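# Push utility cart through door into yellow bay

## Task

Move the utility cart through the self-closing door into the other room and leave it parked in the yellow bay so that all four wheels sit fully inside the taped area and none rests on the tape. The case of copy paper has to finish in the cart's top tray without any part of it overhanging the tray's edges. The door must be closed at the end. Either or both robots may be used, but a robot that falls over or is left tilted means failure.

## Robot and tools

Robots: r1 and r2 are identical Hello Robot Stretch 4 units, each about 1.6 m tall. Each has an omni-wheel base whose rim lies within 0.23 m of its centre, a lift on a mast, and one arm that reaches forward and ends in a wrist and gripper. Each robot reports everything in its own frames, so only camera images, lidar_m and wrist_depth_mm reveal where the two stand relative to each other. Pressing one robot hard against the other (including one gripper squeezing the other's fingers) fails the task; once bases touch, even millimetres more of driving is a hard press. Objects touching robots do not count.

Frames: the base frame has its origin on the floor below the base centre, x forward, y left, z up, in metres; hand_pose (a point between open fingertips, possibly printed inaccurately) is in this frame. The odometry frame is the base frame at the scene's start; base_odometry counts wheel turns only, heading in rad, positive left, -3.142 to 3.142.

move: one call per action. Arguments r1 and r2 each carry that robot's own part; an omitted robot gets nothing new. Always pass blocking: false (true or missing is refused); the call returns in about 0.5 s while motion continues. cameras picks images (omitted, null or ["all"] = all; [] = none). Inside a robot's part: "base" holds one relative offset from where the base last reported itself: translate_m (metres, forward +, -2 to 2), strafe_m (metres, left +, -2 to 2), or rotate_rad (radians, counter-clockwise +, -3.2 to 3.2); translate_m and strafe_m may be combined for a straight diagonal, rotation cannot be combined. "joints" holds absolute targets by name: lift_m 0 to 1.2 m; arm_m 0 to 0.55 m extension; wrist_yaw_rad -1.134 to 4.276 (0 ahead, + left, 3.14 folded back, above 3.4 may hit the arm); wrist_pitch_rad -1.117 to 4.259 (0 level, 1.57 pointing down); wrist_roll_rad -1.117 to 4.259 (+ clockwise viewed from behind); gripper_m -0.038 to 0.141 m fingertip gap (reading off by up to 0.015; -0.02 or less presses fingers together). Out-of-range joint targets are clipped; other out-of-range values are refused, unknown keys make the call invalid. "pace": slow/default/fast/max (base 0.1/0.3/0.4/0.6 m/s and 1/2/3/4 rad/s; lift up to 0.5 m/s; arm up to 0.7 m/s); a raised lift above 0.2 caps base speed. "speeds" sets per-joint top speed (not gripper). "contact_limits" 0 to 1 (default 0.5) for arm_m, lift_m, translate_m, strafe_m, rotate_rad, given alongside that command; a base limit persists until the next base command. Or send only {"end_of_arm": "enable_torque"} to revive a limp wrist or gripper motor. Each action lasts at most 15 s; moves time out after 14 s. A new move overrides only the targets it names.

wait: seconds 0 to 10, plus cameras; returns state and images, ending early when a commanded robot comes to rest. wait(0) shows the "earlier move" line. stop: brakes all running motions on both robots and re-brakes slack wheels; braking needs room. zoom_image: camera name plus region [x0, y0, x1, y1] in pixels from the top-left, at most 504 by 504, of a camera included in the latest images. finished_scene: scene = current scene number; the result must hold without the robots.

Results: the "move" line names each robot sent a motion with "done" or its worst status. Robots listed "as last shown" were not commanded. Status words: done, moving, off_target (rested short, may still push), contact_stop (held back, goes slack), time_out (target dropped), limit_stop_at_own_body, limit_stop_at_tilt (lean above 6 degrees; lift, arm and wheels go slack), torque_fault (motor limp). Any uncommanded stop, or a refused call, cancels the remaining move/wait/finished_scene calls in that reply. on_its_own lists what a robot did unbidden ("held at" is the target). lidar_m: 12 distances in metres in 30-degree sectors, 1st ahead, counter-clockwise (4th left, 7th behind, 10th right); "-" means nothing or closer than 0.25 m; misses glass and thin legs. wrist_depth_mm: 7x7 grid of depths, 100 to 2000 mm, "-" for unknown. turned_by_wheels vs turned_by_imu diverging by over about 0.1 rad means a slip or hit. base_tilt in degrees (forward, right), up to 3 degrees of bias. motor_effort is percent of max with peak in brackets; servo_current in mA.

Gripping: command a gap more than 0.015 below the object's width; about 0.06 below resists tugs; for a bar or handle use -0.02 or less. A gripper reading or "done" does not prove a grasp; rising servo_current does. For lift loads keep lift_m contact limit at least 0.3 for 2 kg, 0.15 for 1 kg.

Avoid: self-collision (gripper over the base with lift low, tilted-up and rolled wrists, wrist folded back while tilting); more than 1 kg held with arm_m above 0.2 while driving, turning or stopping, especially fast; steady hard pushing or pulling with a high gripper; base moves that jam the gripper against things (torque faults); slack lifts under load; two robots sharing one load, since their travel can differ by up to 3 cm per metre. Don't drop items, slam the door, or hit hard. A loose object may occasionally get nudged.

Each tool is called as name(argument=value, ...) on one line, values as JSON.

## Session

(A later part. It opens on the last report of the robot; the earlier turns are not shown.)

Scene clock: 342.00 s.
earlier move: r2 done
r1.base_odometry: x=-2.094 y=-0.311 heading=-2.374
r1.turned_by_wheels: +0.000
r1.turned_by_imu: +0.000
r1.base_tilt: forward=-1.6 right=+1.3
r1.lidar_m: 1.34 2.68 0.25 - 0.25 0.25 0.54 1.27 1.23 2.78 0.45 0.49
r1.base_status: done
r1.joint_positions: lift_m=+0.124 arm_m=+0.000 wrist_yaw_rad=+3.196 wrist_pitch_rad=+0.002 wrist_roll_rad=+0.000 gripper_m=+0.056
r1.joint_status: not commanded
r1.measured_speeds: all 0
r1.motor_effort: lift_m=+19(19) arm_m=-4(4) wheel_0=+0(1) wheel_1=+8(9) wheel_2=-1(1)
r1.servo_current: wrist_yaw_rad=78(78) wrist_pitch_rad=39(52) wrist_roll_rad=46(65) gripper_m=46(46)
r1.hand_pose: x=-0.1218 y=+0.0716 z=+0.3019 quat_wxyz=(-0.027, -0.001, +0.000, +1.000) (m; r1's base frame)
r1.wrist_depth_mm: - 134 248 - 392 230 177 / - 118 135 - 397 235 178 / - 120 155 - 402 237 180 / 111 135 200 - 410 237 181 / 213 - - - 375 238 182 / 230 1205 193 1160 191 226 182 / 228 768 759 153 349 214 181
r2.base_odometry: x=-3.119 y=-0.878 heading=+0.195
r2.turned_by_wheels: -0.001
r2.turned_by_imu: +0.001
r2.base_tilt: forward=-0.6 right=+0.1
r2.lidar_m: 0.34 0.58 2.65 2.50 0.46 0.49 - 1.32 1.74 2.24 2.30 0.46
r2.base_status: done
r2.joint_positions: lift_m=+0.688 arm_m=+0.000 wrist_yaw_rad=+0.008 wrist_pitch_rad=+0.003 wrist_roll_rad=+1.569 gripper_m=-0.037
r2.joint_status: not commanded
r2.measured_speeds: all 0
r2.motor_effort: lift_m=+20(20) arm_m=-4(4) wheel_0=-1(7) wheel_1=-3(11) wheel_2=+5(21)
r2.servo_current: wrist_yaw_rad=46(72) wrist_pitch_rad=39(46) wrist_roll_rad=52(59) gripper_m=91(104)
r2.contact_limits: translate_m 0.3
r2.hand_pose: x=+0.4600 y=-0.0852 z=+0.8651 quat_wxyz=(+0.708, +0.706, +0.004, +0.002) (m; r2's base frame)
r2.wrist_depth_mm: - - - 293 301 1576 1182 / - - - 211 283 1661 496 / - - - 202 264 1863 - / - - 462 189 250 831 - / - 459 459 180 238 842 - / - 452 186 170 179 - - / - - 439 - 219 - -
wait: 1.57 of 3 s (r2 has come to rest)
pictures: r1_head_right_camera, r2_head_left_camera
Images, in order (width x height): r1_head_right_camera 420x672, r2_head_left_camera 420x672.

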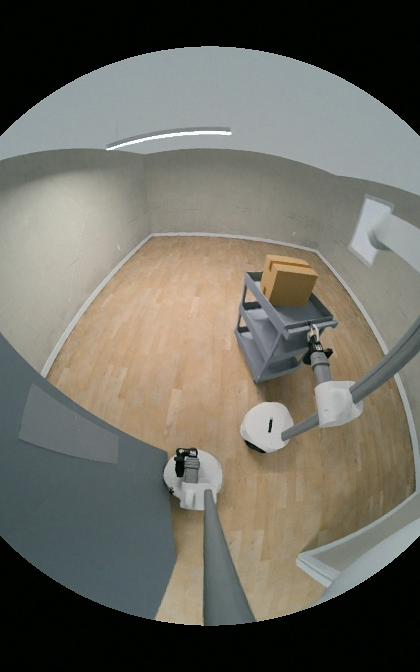

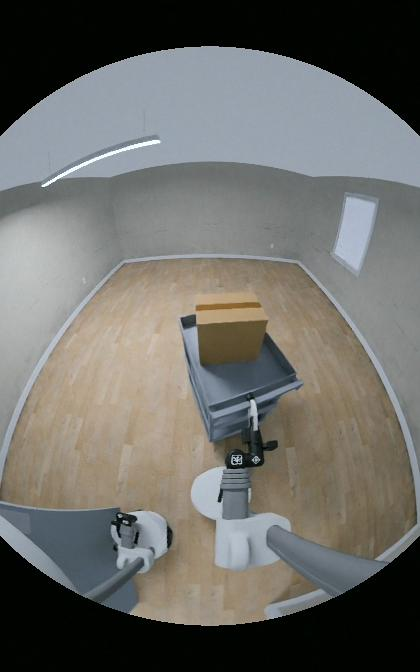

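move(r2={"base":{"translate_m":-0.75},"contact_limits":{"translate_m":0.4}}, blocking=false, cameras=[])

wait(seconds=5, cameras=["r2_head_left_camera","r2_head_right_camera","r2_head_camera"])

Scene clock: 349.83 s.
move: r2 moving
r1: as last shown
r1.lidar_m: 1.31 2.68 0.25 - 0.25 0.25 0.54 1.24 1.22 0.65 0.41 0.50
r1.motor_effort: lift_m=+19(19) arm_m=-3(4) wheel_0=+0(1) wheel_1=+8(8) wheel_2=-1(1)
r1.servo_current: wrist_yaw_rad=52(72) wrist_pitch_rad=46(46) wrist_roll_rad=39(65) gripper_m=39(46)
r1.wrist_depth_mm: - 134 248 - 394 232 177 / - 118 135 - 399 235 179 / - 120 155 - 402 236 180 / 111 135 200 - 410 238 181 / 212 - - - 377 239 182 / 231 1205 193 1182 191 226 182 / 229 750 741 154 347 213 182
r2.base_odometry: x=-3.150 y=-0.884 heading=+0.195
r2.turned_by_wheels: +0.000
r2.turned_by_imu: +0.000
r2.base_tilt: forward=-0.6 right=+0.1
r2.lidar_m: 0.34 0.57 2.64 2.50 0.43 0.49 - 1.30 1.74 2.22 2.30 0.44
r2.base_status: translate_m moving
r2.joint_positions: lift_m=+0.688 arm_m=+0.000 wrist_yaw_rad=+0.003 wrist_pitch_rad=+0.003 wrist_roll_rad=+1.569 gripper_m=-0.037
r2.joint_status: not commanded
r2.measured_speeds: translate_m=-0.121 strafe_m=+0.000 rotate_rad=-0.004 lift_m=+0.000 arm_m=+0.000 wrist_yaw_rad=-0.018 wrist_pitch_rad=+0.000 wrist_roll_rad=+0.000
r2.motor_effort: lift_m=+20(20) arm_m=-4(4) wheel_0=-12(12) wheel_1=-9(10) wheel_2=+15(19)
r2.servo_current: wrist_yaw_rad=46(72) wrist_pitch_rad=39(46) wrist_roll_rad=65(65) gripper_m=98(104)
r2.contact_limits: translate_m 0.4
r2.hand_pose: x=+0.4596 y=-0.0865 z=+0.8651 quat_wxyz=(+0.708, +0.706, +0.002, +0.000) (m; r2's base frame)
r2.wrist_depth_mm: - - - 300 312 1576 1098 / - - - 217 287 1708 488 / - - - 204 267 1808 - / - - 466 190 252 831 - / - 459 452 181 239 831 - / - 452 186 172 178 - - / - - 436 - 216 - -
pictures: none
No camera images: "cameras" was empty.

Scene clock: 353.33 s.
earlier move: r2 done
r1.base_odometry: x=-2.094 y=-0.311 heading=-2.374
r1.turned_by_wheels: +0.000
r1.turned_by_imu: +0.000
r1.base_tilt: forward=-1.6 right=+1.3
r1.lidar_m: 4.94 2.70 0.25 - 0.25 0.25 0.54 0.45 0.41 0.42 0.40 0.43
r1.base_status: not commanded
r1.joint_positions: lift_m=+0.124 arm_m=+0.000 wrist_yaw_rad=+3.196 wrist_pitch_rad=+0.002 wrist_roll_rad=+0.000 gripper_m=+0.056
r1.joint_status: not commanded
r1.measured_speeds: all 0
r1.motor_effort: lift_m=+19(19) arm_m=-4(4) wheel_0=+0(1) wheel_1=+8(9) wheel_2=-1(1)
r1.servo_current: wrist_yaw_rad=39(72) wrist_pitch_rad=52(52) wrist_roll_rad=52(78) gripper_m=39(46)
r1.hand_pose: x=-0.1218 y=+0.0716 z=+0.3019 quat_wxyz=(-0.027, -0.001, +0.000, +1.000) (m; r1's base frame)
r1.wrist_depth_mm: - 134 249 - 392 230 177 / - 119 135 - 394 234 179 / - 120 155 - 399 236 180 / 111 135 201 - 410 237 181 / 212 - - - 373 238 182 / 229 1205 194 1182 191 225 181 / 229 759 750 153 347 213 182
r2.base_odometry: x=-3.855 y=-1.023 heading=+0.195
r2.turned_by_wheels: +0.000
r2.turned_by_imu: -0.001
r2.base_tilt: forward=-0.7 right=+0.0
r2.lidar_m: 0.32 0.49 0.39 0.49 0.65 0.86 3.51 0.62 0.73 1.81 2.31 0.48
r2.base_status: done
r2.joint_positions: lift_m=+0.688 arm_m=+0.000 wrist_yaw_rad=+0.000 wrist_pitch_rad=+0.003 wrist_roll_rad=+1.569 gripper_m=-0.037
r2.joint_status: not commanded
r2.measured_speeds: all 0
r2.motor_effort: lift_m=+20(20) arm_m=-4(4) wheel_0=-6(15) wheel_1=-2(10) wheel_2=+0(19)
r2.servo_current: wrist_yaw_rad=46(72) wrist_pitch_rad=39(52) wrist_roll_rad=59(65) gripper_m=98(111)
r2.contact_limits: translate_m 0.4
r2.hand_pose: x=+0.4593 y=-0.0873 z=+0.8651 quat_wxyz=(+0.708, +0.706, +0.001, -0.001) (m; r2's base frame)
r2.wrist_depth_mm: - - - 327 353 353 357 / - - - 307 312 1708 1160 / - - - 273 281 1863 535 / - - - 251 260 759 - / - - 459 185 241 831 - / - 445 186 167 178 - - / - - 427 - 212 - -
wait: 3.50 of 5 s (r2 has come to rest)
pictures: r2_head_camera, r2_head_left_camera, r2_head_right_camera
Images, in order (width x height): r2_head_camera 420x560, r2_head_left_camera 420x672, r2_head_right_camera 420x672.

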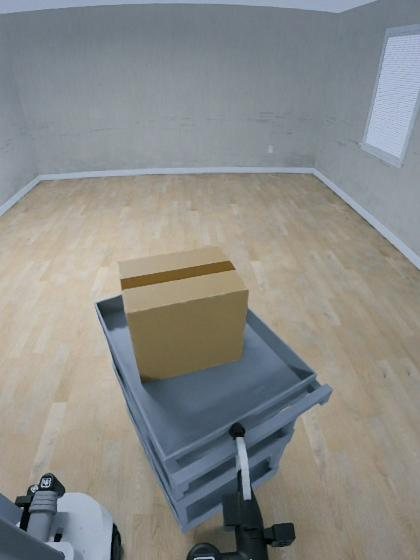

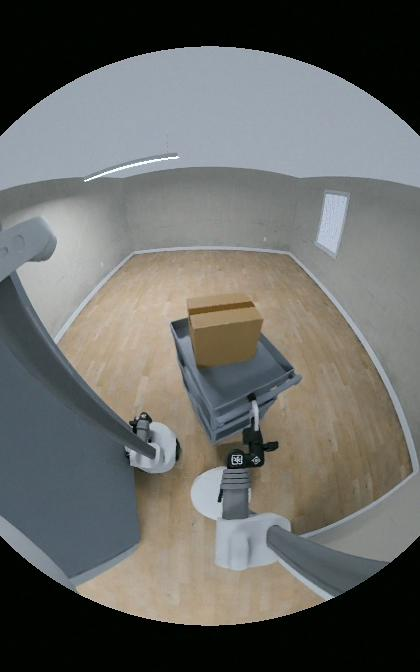

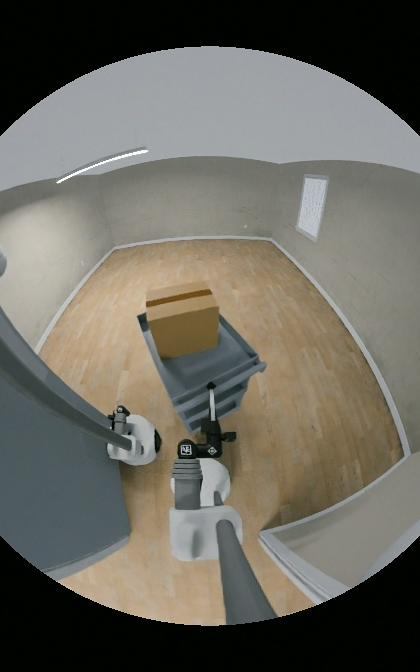

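move(r2={"base":{"translate_m":-0.25,"strafe_m":0.2},"pace":"slow","contact_limits":{"translate_m":0.4}}, blocking=false, cameras=[])

wait(seconds=5, cameras=["r2_head_left_camera","r2_head_right_camera","r2_head_camera"])

Scene clock: 367.47 s.
move: r2 moving
r1: as last shown
r1.lidar_m: 4.95 2.71 0.25 - 0.25 0.27 0.55 0.43 0.38 0.41 0.38 0.44
r1.motor_effort: lift_m=+19(19) arm_m=-4(4) wheel_0=-1(1) wheel_1=+9(9) wheel_2=-1(1)
r1.servo_current: wrist_yaw_rad=52(65) wrist_pitch_rad=39(46) wrist_roll_rad=52(52) gripper_m=39(46)
r1.wrist_depth_mm: - 134 249 - 392 231 176 / - 118 135 - 397 234 179 / - 120 155 - 402 236 180 / 111 135 201 - 407 237 182 / 212 - - - 377 239 182 / 229 1205 194 1182 191 227 182 / 229 750 759 153 347 213 182
r2.base_odometry: x=-3.867 y=-1.017 heading=+0.195
r2.turned_by_wheels: +0.000
r2.turned_by_imu: +0.001
r2.base_tilt: forward=-0.7 right=+0.1
r2.lidar_m: 0.35 0.45 0.40 0.50 0.64 0.86 3.51 0.64 0.71 1.82 2.32 0.47
r2.base_status: translate_m moving; strafe_m moving
r2.joint_positions: lift_m=+0.688 arm_m=+0.000 wrist_yaw_rad=+0.000 wrist_pitch_rad=+0.003 wrist_roll_rad=+1.569 gripper_m=-0.037
r2.joint_status: not commanded
r2.measured_speeds: translate_m=-0.041 strafe_m=+0.032 rotate_rad=-0.003 lift_m=+0.000 arm_m=+0.000 wrist_yaw_rad=-0.005 wrist_pitch_rad=+0.000 wrist_roll_rad=+0.000
r2.motor_effort: lift_m=+20(20) arm_m=-4(4) wheel_0=-9(16) wheel_1=+5(6) wheel_2=+9(11)
r2.servo_current: wrist_yaw_rad=46(46) wrist_pitch_rad=46(52) wrist_roll_rad=52(59) gripper_m=98(104)
r2.contact_limits: translate_m 0.4
r2.hand_pose: x=+0.4593 y=-0.0874 z=+0.8651 quat_wxyz=(+0.708, +0.706, +0.001, -0.001) (m; r2's base frame)
r2.wrist_depth_mm: - - - 329 349 357 355 / - - - 300 310 1661 488 / - - - 271 281 1708 535 / - - - 198 260 778 - / - 466 459 182 241 842 - / - 449 185 168 179 - - / - - 430 - 213 - -
pictures: none
No camera images: "cameras" was empty.

Scene clock: 371.37 s.
earlier move: r2 done
r1.base_odometry: x=-2.094 y=-0.311 heading=-2.374
r1.turned_by_wheels: +0.000
r1.turned_by_imu: +0.000
r1.base_tilt: forward=-1.6 right=+1.3
r1.lidar_m: 4.94 2.70 0.25 - 0.25 0.25 0.50 0.43 0.25 0.25 0.25 0.29
r1.base_status: not commanded
r1.joint_positions: lift_m=+0.124 arm_m=+0.000 wrist_yaw_rad=+3.196 wrist_pitch_rad=+0.002 wrist_roll_rad=+0.000 gripper_m=+0.056
r1.joint_status: not commanded
r1.measured_speeds: all 0
r1.motor_effort: lift_m=+19(19) arm_m=-4(4) wheel_0=+0(1) wheel_1=+8(9) wheel_2=-1(1)
r1.servo_current: wrist_yaw_rad=59(78) wrist_pitch_rad=39(52) wrist_roll_rad=52(65) gripper_m=46(52)
r1.hand_pose: x=-0.1218 y=+0.0716 z=+0.3019 quat_wxyz=(-0.027, -0.001, +0.000, +1.000) (m; r1's base frame)
r1.wrist_depth_mm: - 134 249 - 387 230 177 / - 118 135 - 397 234 178 / - 119 155 - 402 236 180 / 111 135 202 - 407 237 181 / 212 798 - - 375 238 182 / 220 564 194 1182 191 226 182 / 216 140 609 153 345 213 181
r2.base_odometry: x=-4.139 y=-0.876 heading=+0.194
r2.turned_by_wheels: +0.000
r2.turned_by_imu: -0.002
r2.base_tilt: forward=-0.7 right=+0.1
r2.lidar_m: 0.37 0.41 0.47 0.40 0.40 0.63 3.26 3.30 0.66 0.96 2.53 0.44
r2.base_status: done
r2.joint_positions: lift_m=+0.688 arm_m=+0.000 wrist_yaw_rad=-0.004 wrist_pitch_rad=+0.003 wrist_roll_rad=+1.569 gripper_m=-0.037
r2.joint_status: not commanded
r2.measured_speeds: all 0
r2.motor_effort: lift_m=+20(20) arm_m=-4(4) wheel_0=-7(17) wheel_1=+3(7) wheel_2=+3(11)
r2.servo_current: wrist_yaw_rad=39(65) wrist_pitch_rad=39(52) wrist_roll_rad=46(59) gripper_m=98(111)
r2.contact_limits: translate_m 0.4
r2.hand_pose: x=+0.4590 y=-0.0886 z=+0.8651 quat_wxyz=(+0.708, +0.706, +0.000, -0.003) (m; r2's base frame)
r2.wrist_depth_mm: - - - 189 253 1708 1160 / - - - 185 248 1661 - / - - 449 182 243 842 - / - 455 452 179 239 842 - / - - 459 174 234 - - / - - 184 172 178 - - / - - 473 - 225 - -
wait: 3.90 of 5 s (r2 has come to rest)
pictures: r2_head_camera, r2_head_left_camera, r2_head_right_camera
Images, in order (width x height): r2_head_camera 420x560, r2_head_left_camera 420x672, r2_head_right_camera 420x672.

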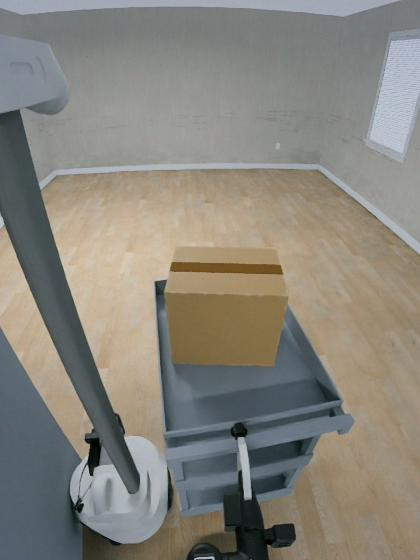

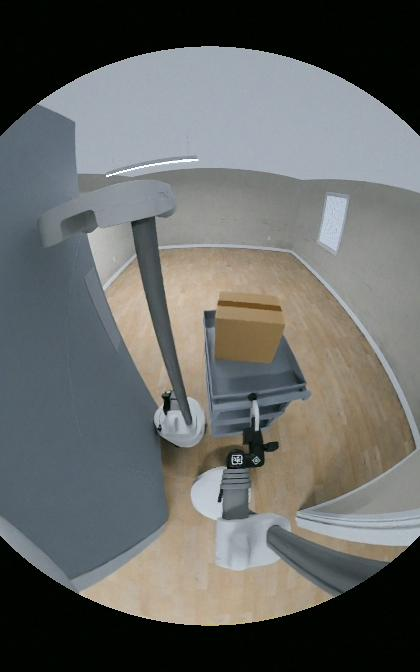

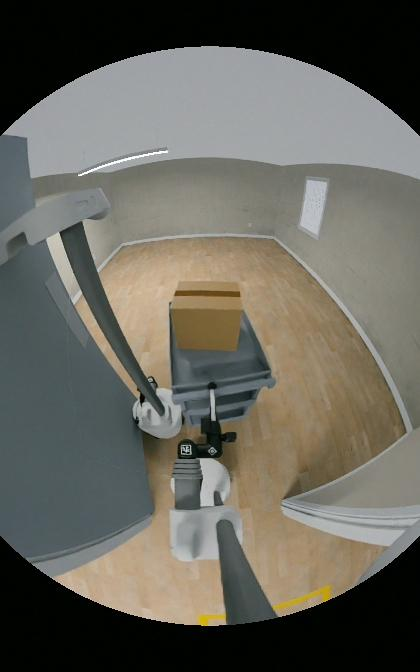

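move(r2={"base":{"translate_m":-0.6,"strafe_m":-0.04},"contact_limits":{"translate_m":0.5}}, blocking=false, cameras=[])

wait(seconds=5, cameras=["r2_head_left_camera","r2_head_right_camera","r2_head_camera"])

Scene clock: 377.47 s.
move: r2 moving
r1: as last shown
r1.lidar_m: 4.92 2.72 0.25 - 0.25 0.25 0.51 0.47 0.25 0.25 0.25 0.28
r1.motor_effort: lift_m=+19(19) arm_m=-4(4) wheel_0=-1(1) wheel_1=+8(9) wheel_2=-1(1)
r1.servo_current: wrist_yaw_rad=46(59) wrist_pitch_rad=46(46) wrist_roll_rad=46(59) gripper_m=39(52)
r1.wrist_depth_mm: - 134 248 - 392 231 176 / - 118 135 - 397 233 178 / - 120 154 - 404 236 180 / 111 135 202 - 407 238 181 / 211 798 - - 375 238 182 / 230 580 193 1160 190 226 182 / 216 140 640 153 347 213 182
r2.base_odometry: x=-4.169 y=-0.883 heading=+0.195
r2.turned_by_wheels: +0.000
r2.turned_by_imu: +0.001
r2.base_tilt: forward=-0.6 right=+0.1
r2.lidar_m: 0.38 0.45 0.46 0.39 0.38 3.36 3.20 3.27 0.64 0.88 2.54 0.43
r2.base_status: translate_m moving; strafe_m moving
r2.joint_positions: lift_m=+0.688 arm_m=+0.000 wrist_yaw_rad=+0.005 wrist_pitch_rad=+0.003 wrist_roll_rad=+1.569 gripper_m=-0.037
r2.joint_status: not commanded
r2.measured_speeds: translate_m=-0.122 strafe_m=-0.008 rotate_rad=+0.002 lift_m=+0.000 arm_m=+0.000 wrist_yaw_rad=+0.043 wrist_pitch_rad=+0.000 wrist_roll_rad=+0.000
r2.motor_effort: lift_m=+20(20) arm_m=-4(4) wheel_0=-5(14) wheel_1=-10(10) wheel_2=+19(19)
r2.servo_current: wrist_yaw_rad=46(52) wrist_pitch_rad=39(46) wrist_roll_rad=46(59) gripper_m=104(104)
r2.contact_limits: translate_m 0.5
r2.hand_pose: x=+0.4598 y=-0.0859 z=+0.8651 quat_wxyz=(+0.708, +0.706, +0.003, +0.001) (m; r2's base frame)
r2.wrist_depth_mm: - - - 181 242 1661 500 / - - - 179 240 768 - / - 442 442 177 237 831 - / - 455 449 176 236 - - / - - 462 174 233 - - / - - 186 172 179 - - / - - 484 - 229 - 500
pictures: none
No camera images: "cameras" was empty.

Scene clock: 380.47 s.
earlier move: r2 done
r1.base_odometry: x=-2.094 y=-0.311 heading=-2.374
r1.turned_by_wheels: -0.001
r1.turned_by_imu: -0.001
r1.base_tilt: forward=-1.5 right=+1.3
r1.lidar_m: 4.94 2.70 0.25 - 0.25 0.25 0.54 0.29 0.25 0.43 2.94 4.10
r1.base_status: not commanded
r1.joint_positions: lift_m=+0.124 arm_m=+0.000 wrist_yaw_rad=+3.196 wrist_pitch_rad=+0.002 wrist_roll_rad=+0.000 gripper_m=+0.056
r1.joint_status: not commanded
r1.measured_speeds: all 0
r1.motor_effort: lift_m=+19(19) arm_m=-3(4) wheel_0=-1(2) wheel_1=+3(9) wheel_2=-1(2)
r1.servo_current: wrist_yaw_rad=46(72) wrist_pitch_rad=39(52) wrist_roll_rad=52(65) gripper_m=39(52)
r1.hand_pose: x=-0.1218 y=+0.0716 z=+0.3019 quat_wxyz=(-0.027, -0.001, +0.000, +1.000) (m; r1's base frame)
r1.wrist_depth_mm: - 134 248 - 392 229 176 / - 118 135 - 397 234 179 / - 122 155 - 402 236 180 / 111 135 201 - 407 237 182 / 213 1229 1138 1921 373 239 182 / 217 - 192 1182 190 239 182 / 216 163 750 154 379 213 182
r2.base_odometry: x=-4.720 y=-1.031 heading=+0.194
r2.turned_by_wheels: -0.001
r2.turned_by_imu: +0.001
r2.base_tilt: forward=-0.7 right=+0.1
r2.lidar_m: 0.38 0.60 0.48 0.73 2.37 2.76 2.63 2.70 2.51 0.90 0.60 0.42
r2.base_status: done
r2.joint_positions: lift_m=+0.688 arm_m=+0.000 wrist_yaw_rad=+0.003 wrist_pitch_rad=+0.003 wrist_roll_rad=+1.569 gripper_m=-0.037
r2.joint_status: not commanded
r2.measured_speeds: all 0
r2.motor_effort: lift_m=+20(20) arm_m=-4(4) wheel_0=-2(14) wheel_1=-2(11) wheel_2=+2(21)
r2.servo_current: wrist_yaw_rad=52(72) wrist_pitch_rad=39(52) wrist_roll_rad=39(59) gripper_m=98(104)
r2.contact_limits: translate_m 0.5
r2.hand_pose: x=+0.4596 y=-0.0866 z=+0.8651 quat_wxyz=(+0.708, +0.706, +0.002, +0.000) (m; r2's base frame)
r2.wrist_depth_mm: - - - 183 247 1661 1160 / - - - 181 242 1576 - / - - 439 179 239 831 - / - 455 455 176 236 842 - / - - 459 174 232 - - / - - 186 172 179 - - / 831 809 480 - 228 - -
wait: 3.00 of 5 s (r2 has come to rest)
pictures: r2_head_camera, r2_head_left_camera, r2_head_right_camera
Images, in order (width x height): r2_head_camera 420x560, r2_head_left_camera 420x672, r2_head_right_camera 420x672.

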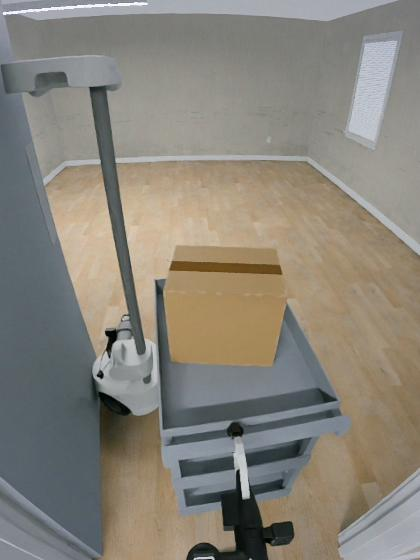

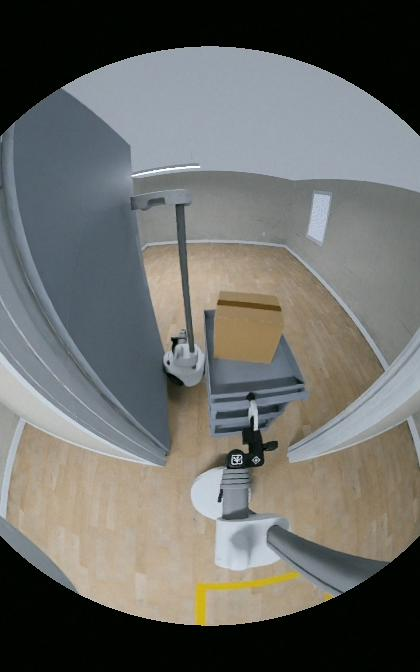

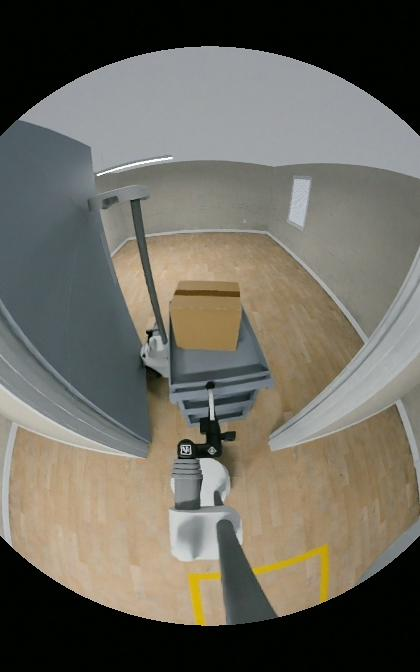

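move(r2={"base":{"translate_m":-0.62,"strafe_m":-0.02}}, blocking=false, cameras=[])

wait(seconds=5, cameras=["r2_head_left_camera","r2_head_right_camera","r2_head_camera"])

Scene clock: 393.83 s.
move: r2 moving
r1: as last shown
r1.turned_by_wheels: +0.000
r1.turned_by_imu: +0.000
r1.base_tilt: forward=-1.6 right=+1.3
r1.lidar_m: 4.93 2.68 0.25 - 0.25 0.25 0.53 0.28 0.25 0.53 2.92 4.13
r1.motor_effort: lift_m=+19(19) arm_m=-4(4) wheel_0=-1(2) wheel_1=+3(3) wheel_2=-1(1)
r1.servo_current: wrist_yaw_rad=59(65) wrist_pitch_rad=33(46) wrist_roll_rad=46(52) gripper_m=39(46)
r1.wrist_depth_mm: - 134 249 - 392 231 176 / - 119 135 - 397 234 178 / - 122 155 - 404 236 180 / 111 135 201 - 407 238 181 / 212 1205 1205 1921 377 238 182 / 219 - 190 1160 191 238 182 / 216 163 741 153 377 213 183
r2.base_odometry: x=-4.750 y=-1.038 heading=+0.194
r2.turned_by_wheels: +0.000
r2.turned_by_imu: +0.000
r2.base_tilt: forward=-0.6 right=+0.1
r2.lidar_m: 0.37 0.62 0.48 0.84 2.39 2.73 2.59 2.68 2.51 1.07 0.62 0.42
r2.base_status: translate_m moving; strafe_m moving
r2.joint_positions: lift_m=+0.688 arm_m=+0.000 wrist_yaw_rad=+0.003 wrist_pitch_rad=+0.003 wrist_roll_rad=+1.569 gripper_m=-0.037
r2.joint_status: not commanded
r2.measured_speeds: translate_m=-0.121 strafe_m=-0.005 rotate_rad=-0.001 lift_m=+0.000 arm_m=+0.000 wrist_yaw_rad=+0.000 wrist_pitch_rad=+0.000 wrist_roll_rad=+0.000
r2.motor_effort: lift_m=+20(20) arm_m=-4(4) wheel_0=-12(12) wheel_1=-10(10) wheel_2=+16(18)
r2.servo_current: wrist_yaw_rad=46(59) wrist_pitch_rad=46(46) wrist_roll_rad=52(52) gripper_m=104(111)
r2.hand_pose: x=+0.4596 y=-0.0866 z=+0.8651 quat_wxyz=(+0.708, +0.706, +0.002, +0.000) (m; r2's base frame)
r2.wrist_depth_mm: - - - 183 245 1708 500 / - - - 181 242 1537 - / - 442 442 178 239 - - / - 455 452 177 236 831 - / - - 459 174 233 - - / - - 185 172 179 - - / 842 854 477 - 228 - 508
pictures: none
No camera images: "cameras" was empty.

Scene clock: 396.90 s.
earlier move: r2 done
r1.base_odometry: x=-2.094 y=-0.311 heading=-2.374
r1.turned_by_wheels: +0.000
r1.turned_by_imu: +0.000
r1.base_tilt: forward=-1.6 right=+1.3
r1.lidar_m: 4.95 2.70 0.25 - 0.25 0.25 0.54 0.74 1.23 2.76 2.93 4.11
r1.base_status: not commanded
r1.joint_positions: lift_m=+0.124 arm_m=+0.000 wrist_yaw_rad=+3.196 wrist_pitch_rad=+0.002 wrist_roll_rad=+0.000 gripper_m=+0.056
r1.joint_status: not commanded
r1.measured_speeds: all 0
r1.motor_effort: lift_m=+19(19) arm_m=-3(4) wheel_0=-1(2) wheel_1=+2(3) wheel_2=-1(1)
r1.servo_current: wrist_yaw_rad=46(65) wrist_pitch_rad=39(52) wrist_roll_rad=65(72) gripper_m=39(52)
r1.hand_pose: x=-0.1218 y=+0.0716 z=+0.3019 quat_wxyz=(-0.027, -0.001, +0.000, +1.000) (m; r1's base frame)
r1.wrist_depth_mm: - 134 249 - 392 230 177 / - 119 135 - 399 235 178 / - 122 155 - 399 236 181 / 111 135 201 - 404 238 181 / 137 - 1661 1756 375 239 182 / 219 1098 191 1182 191 239 183 / 229 750 750 154 379 213 182
r2.base_odometry: x=-5.324 y=-1.170 heading=+0.194
r2.turned_by_wheels: +0.000
r2.turned_by_imu: -0.001
r2.base_tilt: forward=-0.7 right=+0.1
r2.lidar_m: 0.39 0.92 1.12 2.30 2.41 2.10 2.00 2.04 2.53 2.41 1.23 0.45
r2.base_status: done
r2.joint_positions: lift_m=+0.688 arm_m=+0.000 wrist_yaw_rad=-0.003 wrist_pitch_rad=+0.003 wrist_roll_rad=+1.569 gripper_m=-0.037
r2.joint_status: not commanded
r2.measured_speeds: all 0
r2.motor_effort: lift_m=+20(20) arm_m=-4(4) wheel_0=-5(13) wheel_1=-3(11) wheel_2=+0(19)
r2.servo_current: wrist_yaw_rad=46(59) wrist_pitch_rad=39(52) wrist_roll_rad=52(59) gripper_m=91(111)
r2.hand_pose: x=+0.4591 y=-0.0882 z=+0.8651 quat_wxyz=(+0.708, +0.706, +0.000, -0.002) (m; r2's base frame)
r2.wrist_depth_mm: - - - 181 244 1661 504 / - - - 179 239 759 - / - 449 442 177 238 831 - / - 455 452 176 236 - - / - - 462 173 232 - - / - 477 184 171 178 - - / - - - - 228 - 496
wait: 3.07 of 5 s (r2 has come to rest)
pictures: r2_head_camera, r2_head_left_camera, r2_head_right_camera
Images, in order (width x height): r2_head_camera 420x560, r2_head_left_camera 420x672, r2_head_right_camera 420x672.

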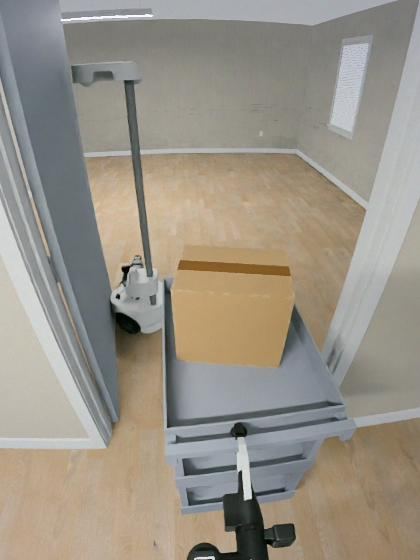

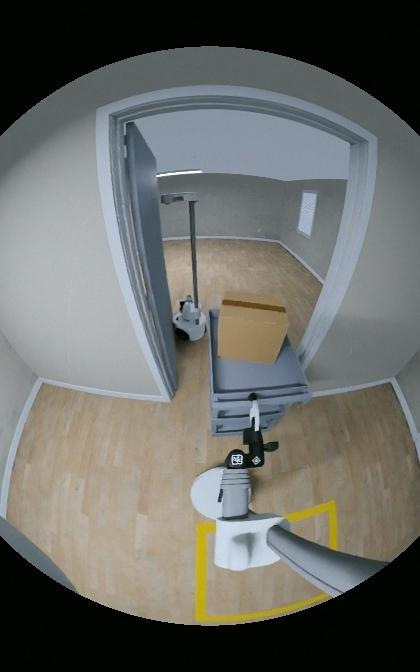

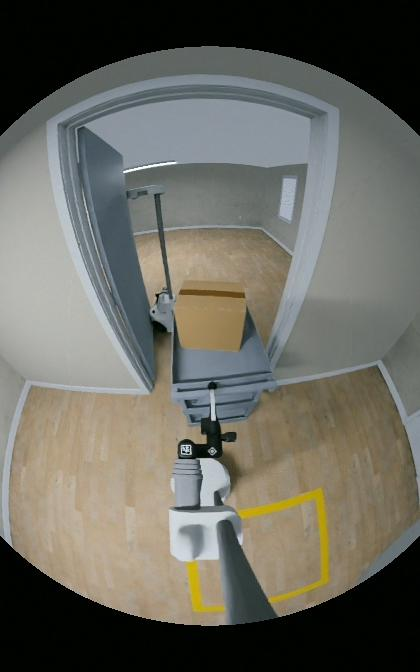

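move(r2={"base":{"translate_m":-0.42}}, blocking=false, cameras=[])

wait(seconds=5, cameras=[])

move(r2={"base":{"translate_m":-0.5,"strafe_m":-0.36}}, blocking=false, cameras=[])

wait(seconds=5, cameras=["r2_head_left_camera","r2_head_right_camera","r2_head_camera"])

Scene clock: 408.97 s.
move: r2 moving
r1: as last shown
r1.lidar_m: 4.94 2.70 0.25 - 0.25 0.25 0.54 0.76 1.23 2.79 2.93 4.10
r1.motor_effort: lift_m=+19(19) arm_m=-3(4) wheel_0=-1(2) wheel_1=+3(3) wheel_2=-1(1)
r1.servo_current: wrist_yaw_rad=33(52) wrist_pitch_rad=39(46) wrist_roll_rad=26(59) gripper_m=39(46)
r1.wrist_depth_mm: - 134 249 - 392 230 176 / - 118 135 - 397 235 178 / - 122 155 - 402 236 180 / 111 135 201 - 407 237 181 / 137 - 1366 1983 373 239 181 / 219 1098 192 1182 191 240 182 / 229 759 750 154 377 213 183
r2.base_odometry: x=-5.355 y=-1.176 heading=+0.193
r2.turned_by_wheels: +0.000
r2.turned_by_imu: +0.000
r2.base_tilt: forward=-0.7 right=+0.1
r2.lidar_m: 0.38 0.94 1.13 2.31 2.39 2.08 1.95 2.01 2.51 2.42 1.25 0.40
r2.base_status: translate_m moving
r2.joint_positions: lift_m=+0.688 arm_m=+0.000 wrist_yaw_rad=-0.003 wrist_pitch_rad=+0.003 wrist_roll_rad=+1.569 gripper_m=-0.037
r2.joint_status: not commanded
r2.measured_speeds: translate_m=-0.119 strafe_m=+0.001 rotate_rad=+0.003 lift_m=+0.000 arm_m=+0.000 wrist_yaw_rad=+0.000 wrist_pitch_rad=+0.000 wrist_roll_rad=+0.000
r2.motor_effort: lift_m=+20(20) arm_m=-4(4) wheel_0=-13(14) wheel_1=-9(10) wheel_2=+14(17)
r2.servo_current: wrist_yaw_rad=46(59) wrist_pitch_rad=46(52) wrist_roll_rad=39(59) gripper_m=104(111)
r2.hand_pose: x=+0.4591 y=-0.0882 z=+0.8651 quat_wxyz=(+0.708, +0.706, +0.000, -0.002) (m; r2's base frame)
r2.wrist_depth_mm: - - - 181 242 1661 500 / - - - 179 240 1537 - / - 442 442 176 237 842 - / - 459 452 176 234 - - / - - 466 173 233 - - / - 473 183 172 178 - - / - 145 - - 229 - 500
pictures: none
No camera images: "cameras" was empty.

Scene clock: 411.37 s.
earlier move: r2 done
r1.base_odometry: x=-2.094 y=-0.311 heading=-2.374
r1.turned_by_wheels: +0.000
r1.turned_by_imu: +0.000
r1.base_tilt: forward=-1.6 right=+1.3
r1.lidar_m: 4.95 2.67 0.25 - 0.25 0.25 0.55 1.17 1.24 2.78 2.95 4.12
r1.base_status: not commanded
r1.joint_positions: lift_m=+0.124 arm_m=+0.000 wrist_yaw_rad=+3.196 wrist_pitch_rad=+0.002 wrist_roll_rad=+0.000 gripper_m=+0.056
r1.joint_status: not commanded
r1.measured_speeds: all 0
r1.motor_effort: lift_m=+19(19) arm_m=-4(4) wheel_0=-1(2) wheel_1=+3(3) wheel_2=-1(1)
r1.servo_current: wrist_yaw_rad=46(65) wrist_pitch_rad=52(52) wrist_roll_rad=46(59) gripper_m=39(46)
r1.hand_pose: x=-0.1218 y=+0.0716 z=+0.3019 quat_wxyz=(-0.027, -0.001, +0.000, +1.000) (m; r1's base frame)
r1.wrist_depth_mm: - 134 134 - 394 230 176 / - 119 135 - 394 233 178 / - 123 155 - 402 236 180 / 111 135 202 - 407 238 181 / 212 1756 1708 - 375 239 182 / 229 1182 193 1182 191 240 182 / 229 750 750 153 379 213 182
r2.base_odometry: x=-5.736 y=-1.251 heading=+0.193
r2.turned_by_wheels: +0.000
r2.turned_by_imu: -0.002
r2.base_tilt: forward=-0.7 right=+0.1
r2.lidar_m: 0.38 1.28 1.70 2.29 2.31 1.69 1.59 1.63 2.17 2.41 1.83 0.44
r2.base_status: done
r2.joint_positions: lift_m=+0.688 arm_m=+0.000 wrist_yaw_rad=-0.005 wrist_pitch_rad=+0.003 wrist_roll_rad=+1.569 gripper_m=-0.037
r2.joint_status: not commanded
r2.measured_speeds: all 0
r2.motor_effort: lift_m=+20(20) arm_m=-4(4) wheel_0=-7(16) wheel_1=-3(11) wheel_2=-1(17)
r2.servo_current: wrist_yaw_rad=52(59) wrist_pitch_rad=46(52) wrist_roll_rad=46(59) gripper_m=98(111)
r2.hand_pose: x=+0.4589 y=-0.0888 z=+0.8651 quat_wxyz=(+0.708, +0.706, -0.001, -0.003) (m; r2's base frame)
r2.wrist_depth_mm: - - - 174 236 - - / - - - 174 236 759 - / - 439 439 173 234 831 - / - 459 449 173 232 - - / - - 466 171 231 - - / - - 183 171 179 - - / - - - - 229 - 496
wait: 2.40 of 5 s (r2 has come to rest)
pictures: none
No camera images: "cameras" was empty.

Scene clock: 411.87 s.
move: r2 moving
r1: as last shown
r1.lidar_m: 4.95 2.69 0.25 - 0.25 0.25 0.53 1.19 1.26 2.78 2.92 4.09
r1.servo_current: wrist_yaw_rad=59(59) wrist_pitch_rad=39(52) wrist_roll_rad=59(59) gripper_m=46(46)
r1.wrist_depth_mm: - 134 248 - 392 231 177 / - 118 135 - 397 234 178 / - 122 155 - 399 236 181 / 111 135 201 - 407 238 181 / 212 1808 1661 - 375 238 181 / 230 1229 193 1182 190 239 182 / 229 750 750 153 379 213 182
r2.base_odometry: x=-5.760 y=-1.275 heading=+0.194
r2.turned_by_wheels: +0.001
r2.turned_by_imu: +0.001
r2.base_tilt: forward=-0.6 right=+0.1
r2.lidar_m: 0.40 1.34 1.77 2.30 2.31 1.64 1.54 1.62 2.13 2.40 1.87 0.44
r2.base_status: translate_m moving; strafe_m moving
r2.joint_positions: lift_m=+0.688 arm_m=+0.000 wrist_yaw_rad=+0.002 wrist_pitch_rad=+0.003 wrist_roll_rad=+1.569 gripper_m=-0.037
r2.joint_status: not commanded
r2.measured_speeds: translate_m=-0.105 strafe_m=-0.077 rotate_rad=+0.009 lift_m=+0.000 arm_m=+0.000 wrist_yaw_rad=+0.058 wrist_pitch_rad=+0.000 wrist_roll_rad=+0.000
r2.motor_effort: lift_m=+20(20) arm_m=-4(4) wheel_0=+6(8) wheel_1=-12(13) wheel_2=+16(16)
r2.servo_current: wrist_yaw_rad=59(59) wrist_pitch_rad=39(46) wrist_roll_rad=39(59) gripper_m=98(104)
r2.hand_pose: x=+0.4595 y=-0.0868 z=+0.8651 quat_wxyz=(+0.708, +0.706, +0.002, +0.000) (m; r2's base frame)
r2.wrist_depth_mm: - - - 171 229 - - / - - - 170 231 750 - / - 442 433 171 231 - - / - 459 449 171 230 - - / - - 469 171 232 - - / - - 185 172 178 - - / - - - - 231 - 488
pictures: none
No camera images: "cameras" was empty.

Scene clock: 414.80 s.
earlier move: r2 done
r1.base_odometry: x=-2.094 y=-0.311 heading=-2.374
r1.turned_by_wheels: +0.000
r1.turned_by_imu: +0.000
r1.base_tilt: forward=-1.5 right=+1.3
r1.lidar_m: 4.93 2.70 0.25 - 0.25 0.25 0.54 1.27 1.24 2.78 2.93 4.15
r1.base_status: not commanded
r1.joint_positions: lift_m=+0.124 arm_m=+0.000 wrist_yaw_rad=+3.196 wrist_pitch_rad=+0.002 wrist_roll_rad=+0.000 gripper_m=+0.056
r1.joint_status: not commanded
r1.measured_speeds: all 0
r1.motor_effort: lift_m=+19(19) arm_m=-3(4) wheel_0=-1(2) wheel_1=+3(3) wheel_2=-1(1)
r1.servo_current: wrist_yaw_rad=26(65) wrist_pitch_rad=46(52) wrist_roll_rad=59(78) gripper_m=46(46)
r1.hand_pose: x=-0.1218 y=+0.0716 z=+0.3019 quat_wxyz=(-0.027, -0.001, +0.000, +1.000) (m; r1's base frame)
r1.wrist_depth_mm: - 134 249 - 392 229 177 / - 119 135 - 399 234 178 / - 122 155 - 402 236 179 / 111 135 201 - 407 238 181 / 212 - 1921 - 377 238 182 / 229 1229 193 1205 190 240 182 / 229 759 750 153 382 213 182
r2.base_odometry: x=-6.158 y=-1.700 heading=+0.193
r2.turned_by_wheels: +0.000
r2.turned_by_imu: +0.002
r2.base_tilt: forward=-0.7 right=+0.0
r2.lidar_m: 0.30 0.46 2.41 2.63 1.58 1.11 1.04 1.10 1.50 2.08 2.17 0.44
r2.base_status: done
r2.joint_positions: lift_m=+0.688 arm_m=+0.000 wrist_yaw_rad=+0.005 wrist_pitch_rad=+0.003 wrist_roll_rad=+1.569 gripper_m=-0.037
r2.joint_status: not commanded
r2.measured_speeds: all 0
r2.motor_effort: lift_m=+20(20) arm_m=-4(4) wheel_0=+5(14) wheel_1=-1(13) wheel_2=+6(20)
r2.servo_current: wrist_yaw_rad=46(72) wrist_pitch_rad=46(52) wrist_roll_rad=46(65) gripper_m=104(111)
r2.hand_pose: x=+0.4598 y=-0.0858 z=+0.8651 quat_wxyz=(+0.708, +0.706, +0.003, +0.001) (m; r2's base frame)
r2.wrist_depth_mm: - - - 265 351 353 364 / - - - 239 309 1464 1182 / - - - 213 283 - 530 / - - - 254 262 809 - / - 466 459 186 243 842 - / 1537 449 186 168 178 - - / 1576 - 424 - 211 - -
wait: 2.93 of 5 s (r2 has come to rest)
pictures: r2_head_camera, r2_head_left_camera, r2_head_right_camera
Images, in order (width x height): r2_head_camera 420x560, r2_head_left_camera 420x672, r2_head_right_camera 420x672.

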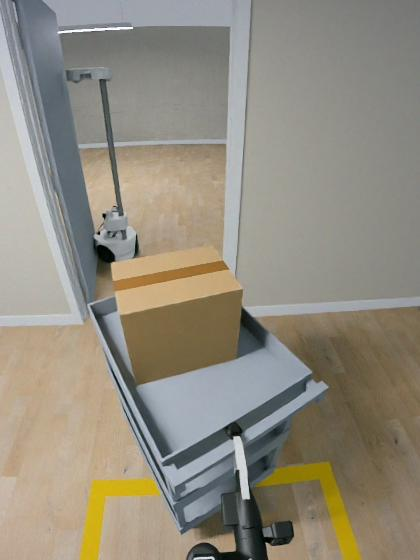

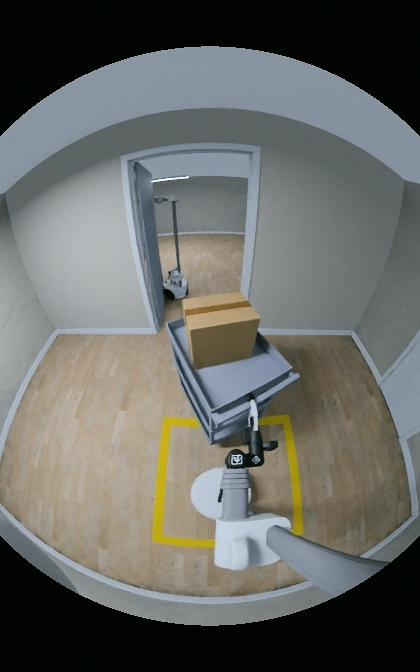

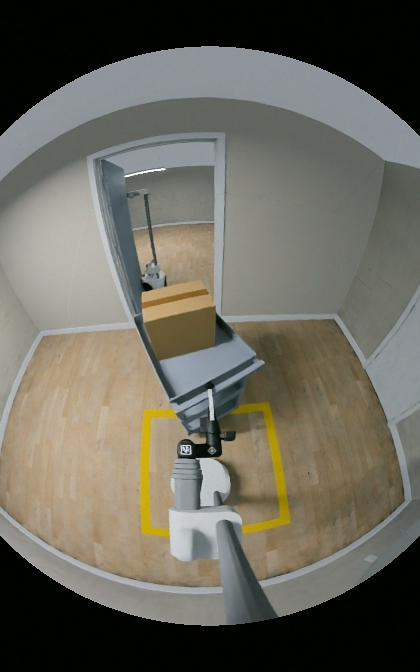

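move(r2={"base":{"translate_m":-0.5,"strafe_m":0.09}}, blocking=false, cameras=[])

wait(seconds=5, cameras=["r2_head_left_camera","r2_head_right_camera","r2_head_camera"])

Scene clock: 424.77 s.
move: r2 moving
r1: as last shown
r1.base_tilt: forward=-1.6 right=+1.3
r1.lidar_m: 4.93 2.69 0.25 - 0.25 0.25 0.56 1.23 1.24 2.78 2.92 4.12
r1.servo_current: wrist_yaw_rad=65(65) wrist_pitch_rad=46(46) wrist_roll_rad=39(52) gripper_m=46(46)
r1.wrist_depth_mm: - 134 249 - 392 229 176 / - 119 135 - 394 236 179 / - 122 155 - 402 236 180 / 111 135 201 - 404 236 181 / 213 - 1983 - 373 239 181 / 230 1205 194 1205 191 240 182 / 228 750 759 154 377 214 182
r2.base_odometry: x=-6.189 y=-1.700 heading=+0.193
r2.turned_by_wheels: -0.001
r2.turned_by_imu: +0.000
r2.base_tilt: forward=-0.6 right=+0.1
r2.lidar_m: 0.31 0.46 2.42 2.62 1.54 1.10 1.02 1.09 1.45 2.07 2.15 0.47
r2.base_status: translate_m moving; strafe_m moving
r2.joint_positions: lift_m=+0.688 arm_m=+0.000 wrist_yaw_rad=+0.004 wrist_pitch_rad=+0.003 wrist_roll_rad=+1.569 gripper_m=-0.037
r2.joint_status: not commanded
r2.measured_speeds: translate_m=-0.122 strafe_m=+0.022 rotate_rad=-0.003 lift_m=+0.000 arm_m=+0.000 wrist_yaw_rad=-0.033 wrist_pitch_rad=+0.000 wrist_roll_rad=+0.000
r2.motor_effort: lift_m=+20(20) arm_m=-4(4) wheel_0=-10(11) wheel_1=-8(8) wheel_2=+16(20)
r2.servo_current: wrist_yaw_rad=52(52) wrist_pitch_rad=46(46) wrist_roll_rad=52(59) gripper_m=98(111)
r2.hand_pose: x=+0.4597 y=-0.0862 z=+0.8651 quat_wxyz=(+0.708, +0.706, +0.003, +0.000) (m; r2's base frame)
r2.wrist_depth_mm: - - - 263 349 353 364 / - - - 238 309 1499 1160 / - - - 213 283 1397 535 / 1618 - - 200 260 759 - / 1618 466 462 185 243 842 - / 1576 449 185 170 179 - - / 1576 - 424 - 212 - -
pictures: none
No camera images: "cameras" was empty.

Scene clock: 427.43 s.
earlier move: r2 done
r1.base_odometry: x=-2.094 y=-0.311 heading=-2.374
r1.turned_by_wheels: +0.000
r1.turned_by_imu: +0.000
r1.base_tilt: forward=-1.6 right=+1.3
r1.lidar_m: 4.92 2.67 0.25 - 0.25 0.26 0.55 1.25 1.21 2.78 2.93 4.12
r1.base_status: not commanded
r1.joint_positions: lift_m=+0.124 arm_m=+0.000 wrist_yaw_rad=+3.196 wrist_pitch_rad=+0.002 wrist_roll_rad=+0.000 gripper_m=+0.056
r1.joint_status: not commanded
r1.measured_speeds: all 0
r1.motor_effort: lift_m=+19(19) arm_m=-3(4) wheel_0=-2(2) wheel_1=+3(3) wheel_2=-1(1)
r1.servo_current: wrist_yaw_rad=52(65) wrist_pitch_rad=39(52) wrist_roll_rad=33(72) gripper_m=46(46)
r1.hand_pose: x=-0.1218 y=+0.0716 z=+0.3019 quat_wxyz=(-0.027, -0.001, +0.000, +1.000) (m; r1's base frame)
r1.wrist_depth_mm: - 134 - - 392 230 177 / - 118 135 - 392 235 178 / - 122 155 - 402 236 180 / 111 135 201 - 404 238 181 / 213 - - - 375 239 182 / 229 1229 193 1160 191 239 182 / 229 759 759 153 382 213 181
r2.base_odometry: x=-6.665 y=-1.707 heading=+0.193
r2.turned_by_wheels: +0.000
r2.turned_by_imu: -0.002
r2.base_tilt: forward=-0.7 right=+0.0
r2.lidar_m: 0.35 2.31 2.67 2.52 0.83 0.61 0.57 0.61 0.80 2.02 2.26 0.45
r2.base_status: done
r2.joint_positions: lift_m=+0.688 arm_m=+0.000 wrist_yaw_rad=-0.003 wrist_pitch_rad=+0.003 wrist_roll_rad=+1.569 gripper_m=-0.037
r2.joint_status: not commanded
r2.measured_speeds: all 0
r2.motor_effort: lift_m=+20(20) arm_m=-4(4) wheel_0=-7(15) wheel_1=-4(10) wheel_2=+1(20)
r2.servo_current: wrist_yaw_rad=46(65) wrist_pitch_rad=46(52) wrist_roll_rad=59(59) gripper_m=104(111)
r2.hand_pose: x=+0.4590 y=-0.0884 z=+0.8651 quat_wxyz=(+0.708, +0.706, +0.000, -0.002) (m; r2's base frame)
r2.wrist_depth_mm: - - - 273 282 1661 1229 / - - - 265 265 1661 535 / - - - 192 256 820 - / - 459 462 185 245 866 - / 1983 459 452 177 236 - - / 1921 452 184 170 179 - - / 1863 449 449 - 220 - -
wait: 2.67 of 5 s (r2 has come to rest)
pictures: r2_head_camera, r2_head_left_camera, r2_head_right_camera
Images, in order (width x height): r2_head_camera 420x560, r2_head_left_camera 420x672, r2_head_right_camera 420x672.

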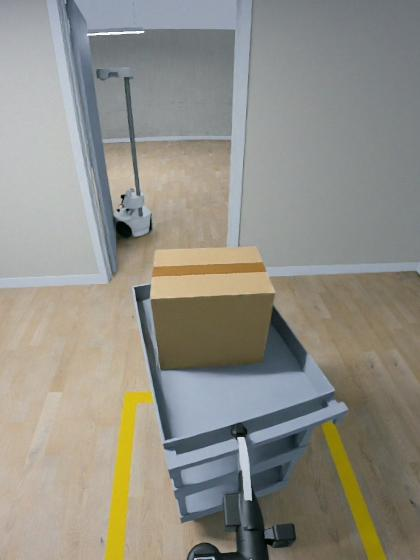

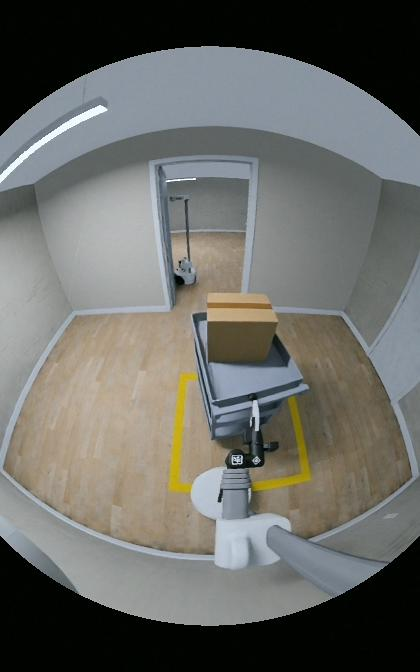

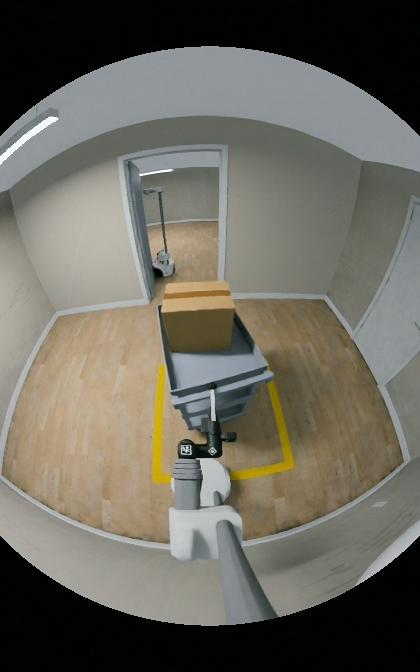

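move(r2={"base":{"translate_m":-0.2,"strafe_m":0.02}}, blocking=false, cameras=[])

wait(seconds=4, cameras=["r2_head_left_camera","r2_head_right_camera","r2_head_camera","r2_wrist_camera"])

zoom_image(camera="r2_head_camera", region=[60, 280, 420, 560])

zoom_image(camera="r2_head_left_camera", region=[130, 280, 350, 560])

Scene clock: 442.70 s.
move: r2 moving
r1: as last shown
r1.lidar_m: 4.94 2.71 0.25 - 0.25 0.25 0.54 1.25 1.25 2.78 2.94 4.10
r1.motor_effort: lift_m=+19(19) arm_m=-4(4) wheel_0=-1(2) wheel_1=+3(3) wheel_2=-1(1)
r1.servo_current: wrist_yaw_rad=52(59) wrist_pitch_rad=46(46) wrist_roll_rad=46(52) gripper_m=46(46)
r1.wrist_depth_mm: - 134 - - 389 230 176 / - 119 135 - 394 233 179 / - 122 155 - 402 236 180 / 111 135 201 - 407 238 181 / 211 - - - 373 238 182 / 230 1229 194 1182 191 240 182 / 229 750 750 153 377 213 182
r2.base_odometry: x=-6.697 y=-1.710 heading=+0.192
r2.turned_by_wheels: +0.000
r2.turned_by_imu: +0.000
r2.base_tilt: forward=-0.6 right=+0.1
r2.lidar_m: 0.37 2.36 2.66 2.49 0.84 0.58 0.54 0.54 0.77 1.96 2.23 0.44
r2.base_status: translate_m moving; strafe_m moving
r2.joint_positions: lift_m=+0.688 arm_m=+0.000 wrist_yaw_rad=-0.003 wrist_pitch_rad=+0.003 wrist_roll_rad=+1.569 gripper_m=-0.037
r2.joint_status: not commanded
r2.measured_speeds: translate_m=-0.122 strafe_m=+0.010 rotate_rad=+0.001 lift_m=+0.000 arm_m=+0.000 wrist_yaw_rad=+0.003 wrist_pitch_rad=+0.000 wrist_roll_rad=+0.000
r2.motor_effort: lift_m=+20(20) arm_m=-4(4) wheel_0=-15(15) wheel_1=-9(9) wheel_2=+15(15)
r2.servo_current: wrist_yaw_rad=39(59) wrist_pitch_rad=39(46) wrist_roll_rad=52(52) gripper_m=98(111)
r2.hand_pose: x=+0.4590 y=-0.0883 z=+0.8651 quat_wxyz=(+0.708, +0.706, +0.000, -0.002) (m; r2's base frame)
r2.wrist_depth_mm: - - - 268 277 1661 1205 / - - - 260 264 1708 517 / - - - 190 253 798 - / - 455 452 184 245 866 - / - 455 455 177 236 - - / - 1921 184 172 180 - - / - 1921 449 - 223 - -
pictures: none
No camera images: "cameras" was empty.

Scene clock: 444.27 s.
earlier move: r2 done
r1.base_odometry: x=-2.094 y=-0.311 heading=-2.374
r1.turned_by_wheels: +0.000
r1.turned_by_imu: +0.000
r1.base_tilt: forward=-1.6 right=+1.3
r1.lidar_m: 4.95 2.67 0.25 - 0.25 0.25 0.53 1.26 1.25 2.78 2.91 4.13
r1.base_status: not commanded
r1.joint_positions: lift_m=+0.124 arm_m=+0.000 wrist_yaw_rad=+3.196 wrist_pitch_rad=+0.002 wrist_roll_rad=+0.000 gripper_m=+0.056
r1.joint_status: not commanded
r1.measured_speeds: all 0
r1.motor_effort: lift_m=+19(19) arm_m=-3(4) wheel_0=-1(2) wheel_1=+2(3) wheel_2=-1(1)
r1.servo_current: wrist_yaw_rad=39(65) wrist_pitch_rad=39(52) wrist_roll_rad=33(65) gripper_m=39(46)
r1.hand_pose: x=-0.1218 y=+0.0716 z=+0.3019 quat_wxyz=(-0.027, -0.001, +0.000, +1.000) (m; r1's base frame)
r1.wrist_depth_mm: - 134 248 - 392 231 177 / - 119 135 - 397 235 179 / - 122 155 - 399 236 180 / 111 135 201 - 410 238 181 / 212 - - - 373 239 182 / 231 1182 193 1182 191 239 182 / 229 759 750 153 379 213 182
r2.base_odometry: x=-6.865 y=-1.726 heading=+0.192
r2.turned_by_wheels: +0.000
r2.turned_by_imu: +0.000
r2.base_tilt: forward=-0.7 right=+0.1
r2.lidar_m: 0.38 2.51 2.61 1.72 0.59 0.40 0.36 0.38 0.54 1.38 2.31 0.44
r2.base_status: done
r2.joint_positions: lift_m=+0.688 arm_m=+0.000 wrist_yaw_rad=-0.001 wrist_pitch_rad=+0.003 wrist_roll_rad=+1.569 gripper_m=-0.037
r2.joint_status: not commanded
r2.measured_speeds: all 0
r2.motor_effort: lift_m=+20(20) arm_m=-4(4) wheel_0=-2(15) wheel_1=-4(10) wheel_2=+3(17)
r2.servo_current: wrist_yaw_rad=39(59) wrist_pitch_rad=46(46) wrist_roll_rad=52(59) gripper_m=104(111)
r2.hand_pose: x=+0.4592 y=-0.0876 z=+0.8651 quat_wxyz=(+0.708, +0.706, +0.001, -0.001) (m; r2's base frame)
r2.wrist_depth_mm: - - - 190 254 1661 1205 / - - - 186 249 1708 - / - - 445 183 243 831 - / - 452 452 179 238 831 - / - 462 459 174 234 - - / - - 186 172 179 - - / - - 469 - 225 - -
wait: 1.57 of 4 s (r2 has come to rest)
pictures: r2_head_camera, r2_head_left_camera, r2_head_right_camera, r2_wrist_camera
Images, in order (width x height): r2_head_camera 420x560, r2_head_left_camera 420x672, r2_head_right_camera 420x672, r2_wrist_camera 616x392.

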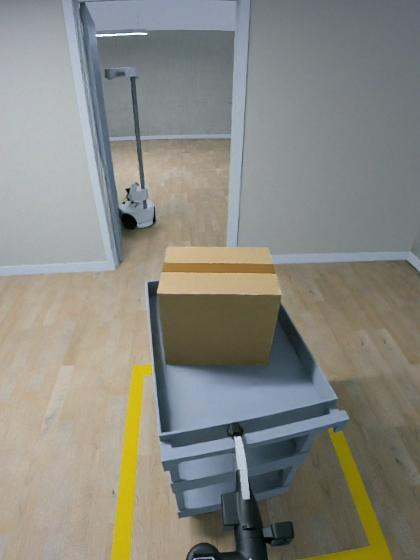

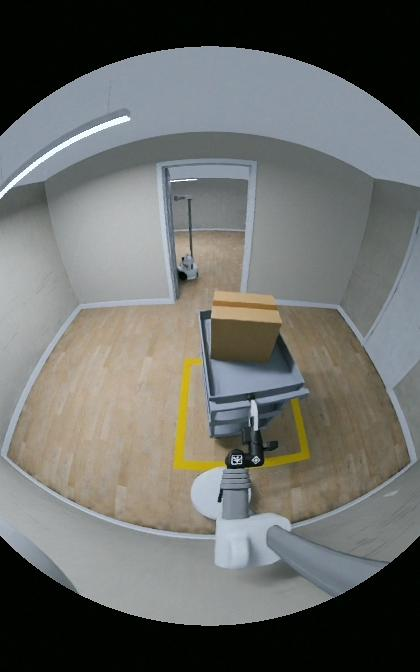

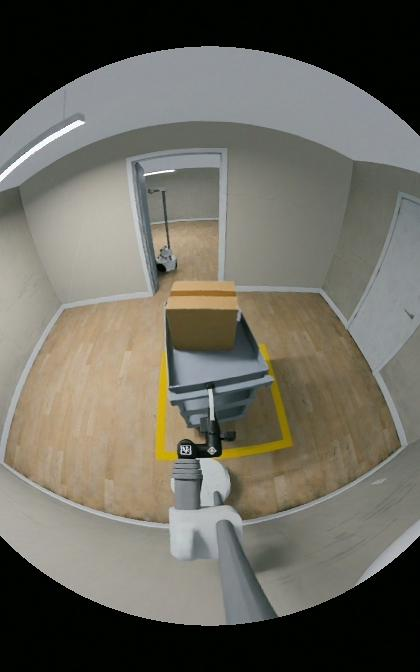

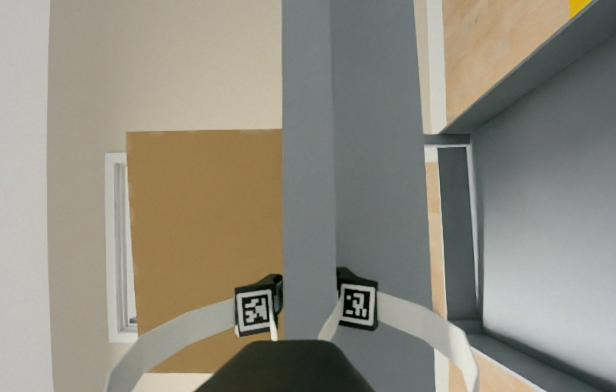

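Scaled by 1.400 from the camera's 420x560 image, which has a finer 1200x1600 frame.

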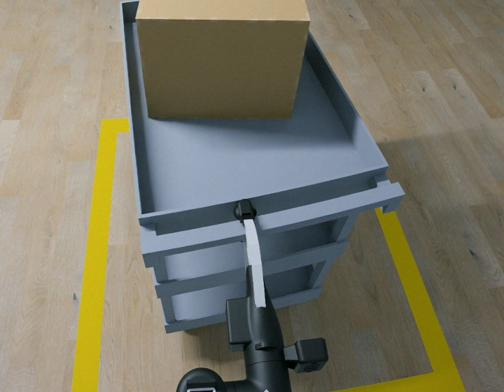

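Scaled by 1.800 from the camera's 420x672 image, which has a finer 600x960 frame.

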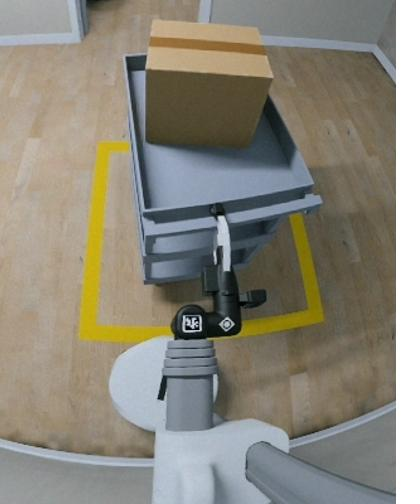

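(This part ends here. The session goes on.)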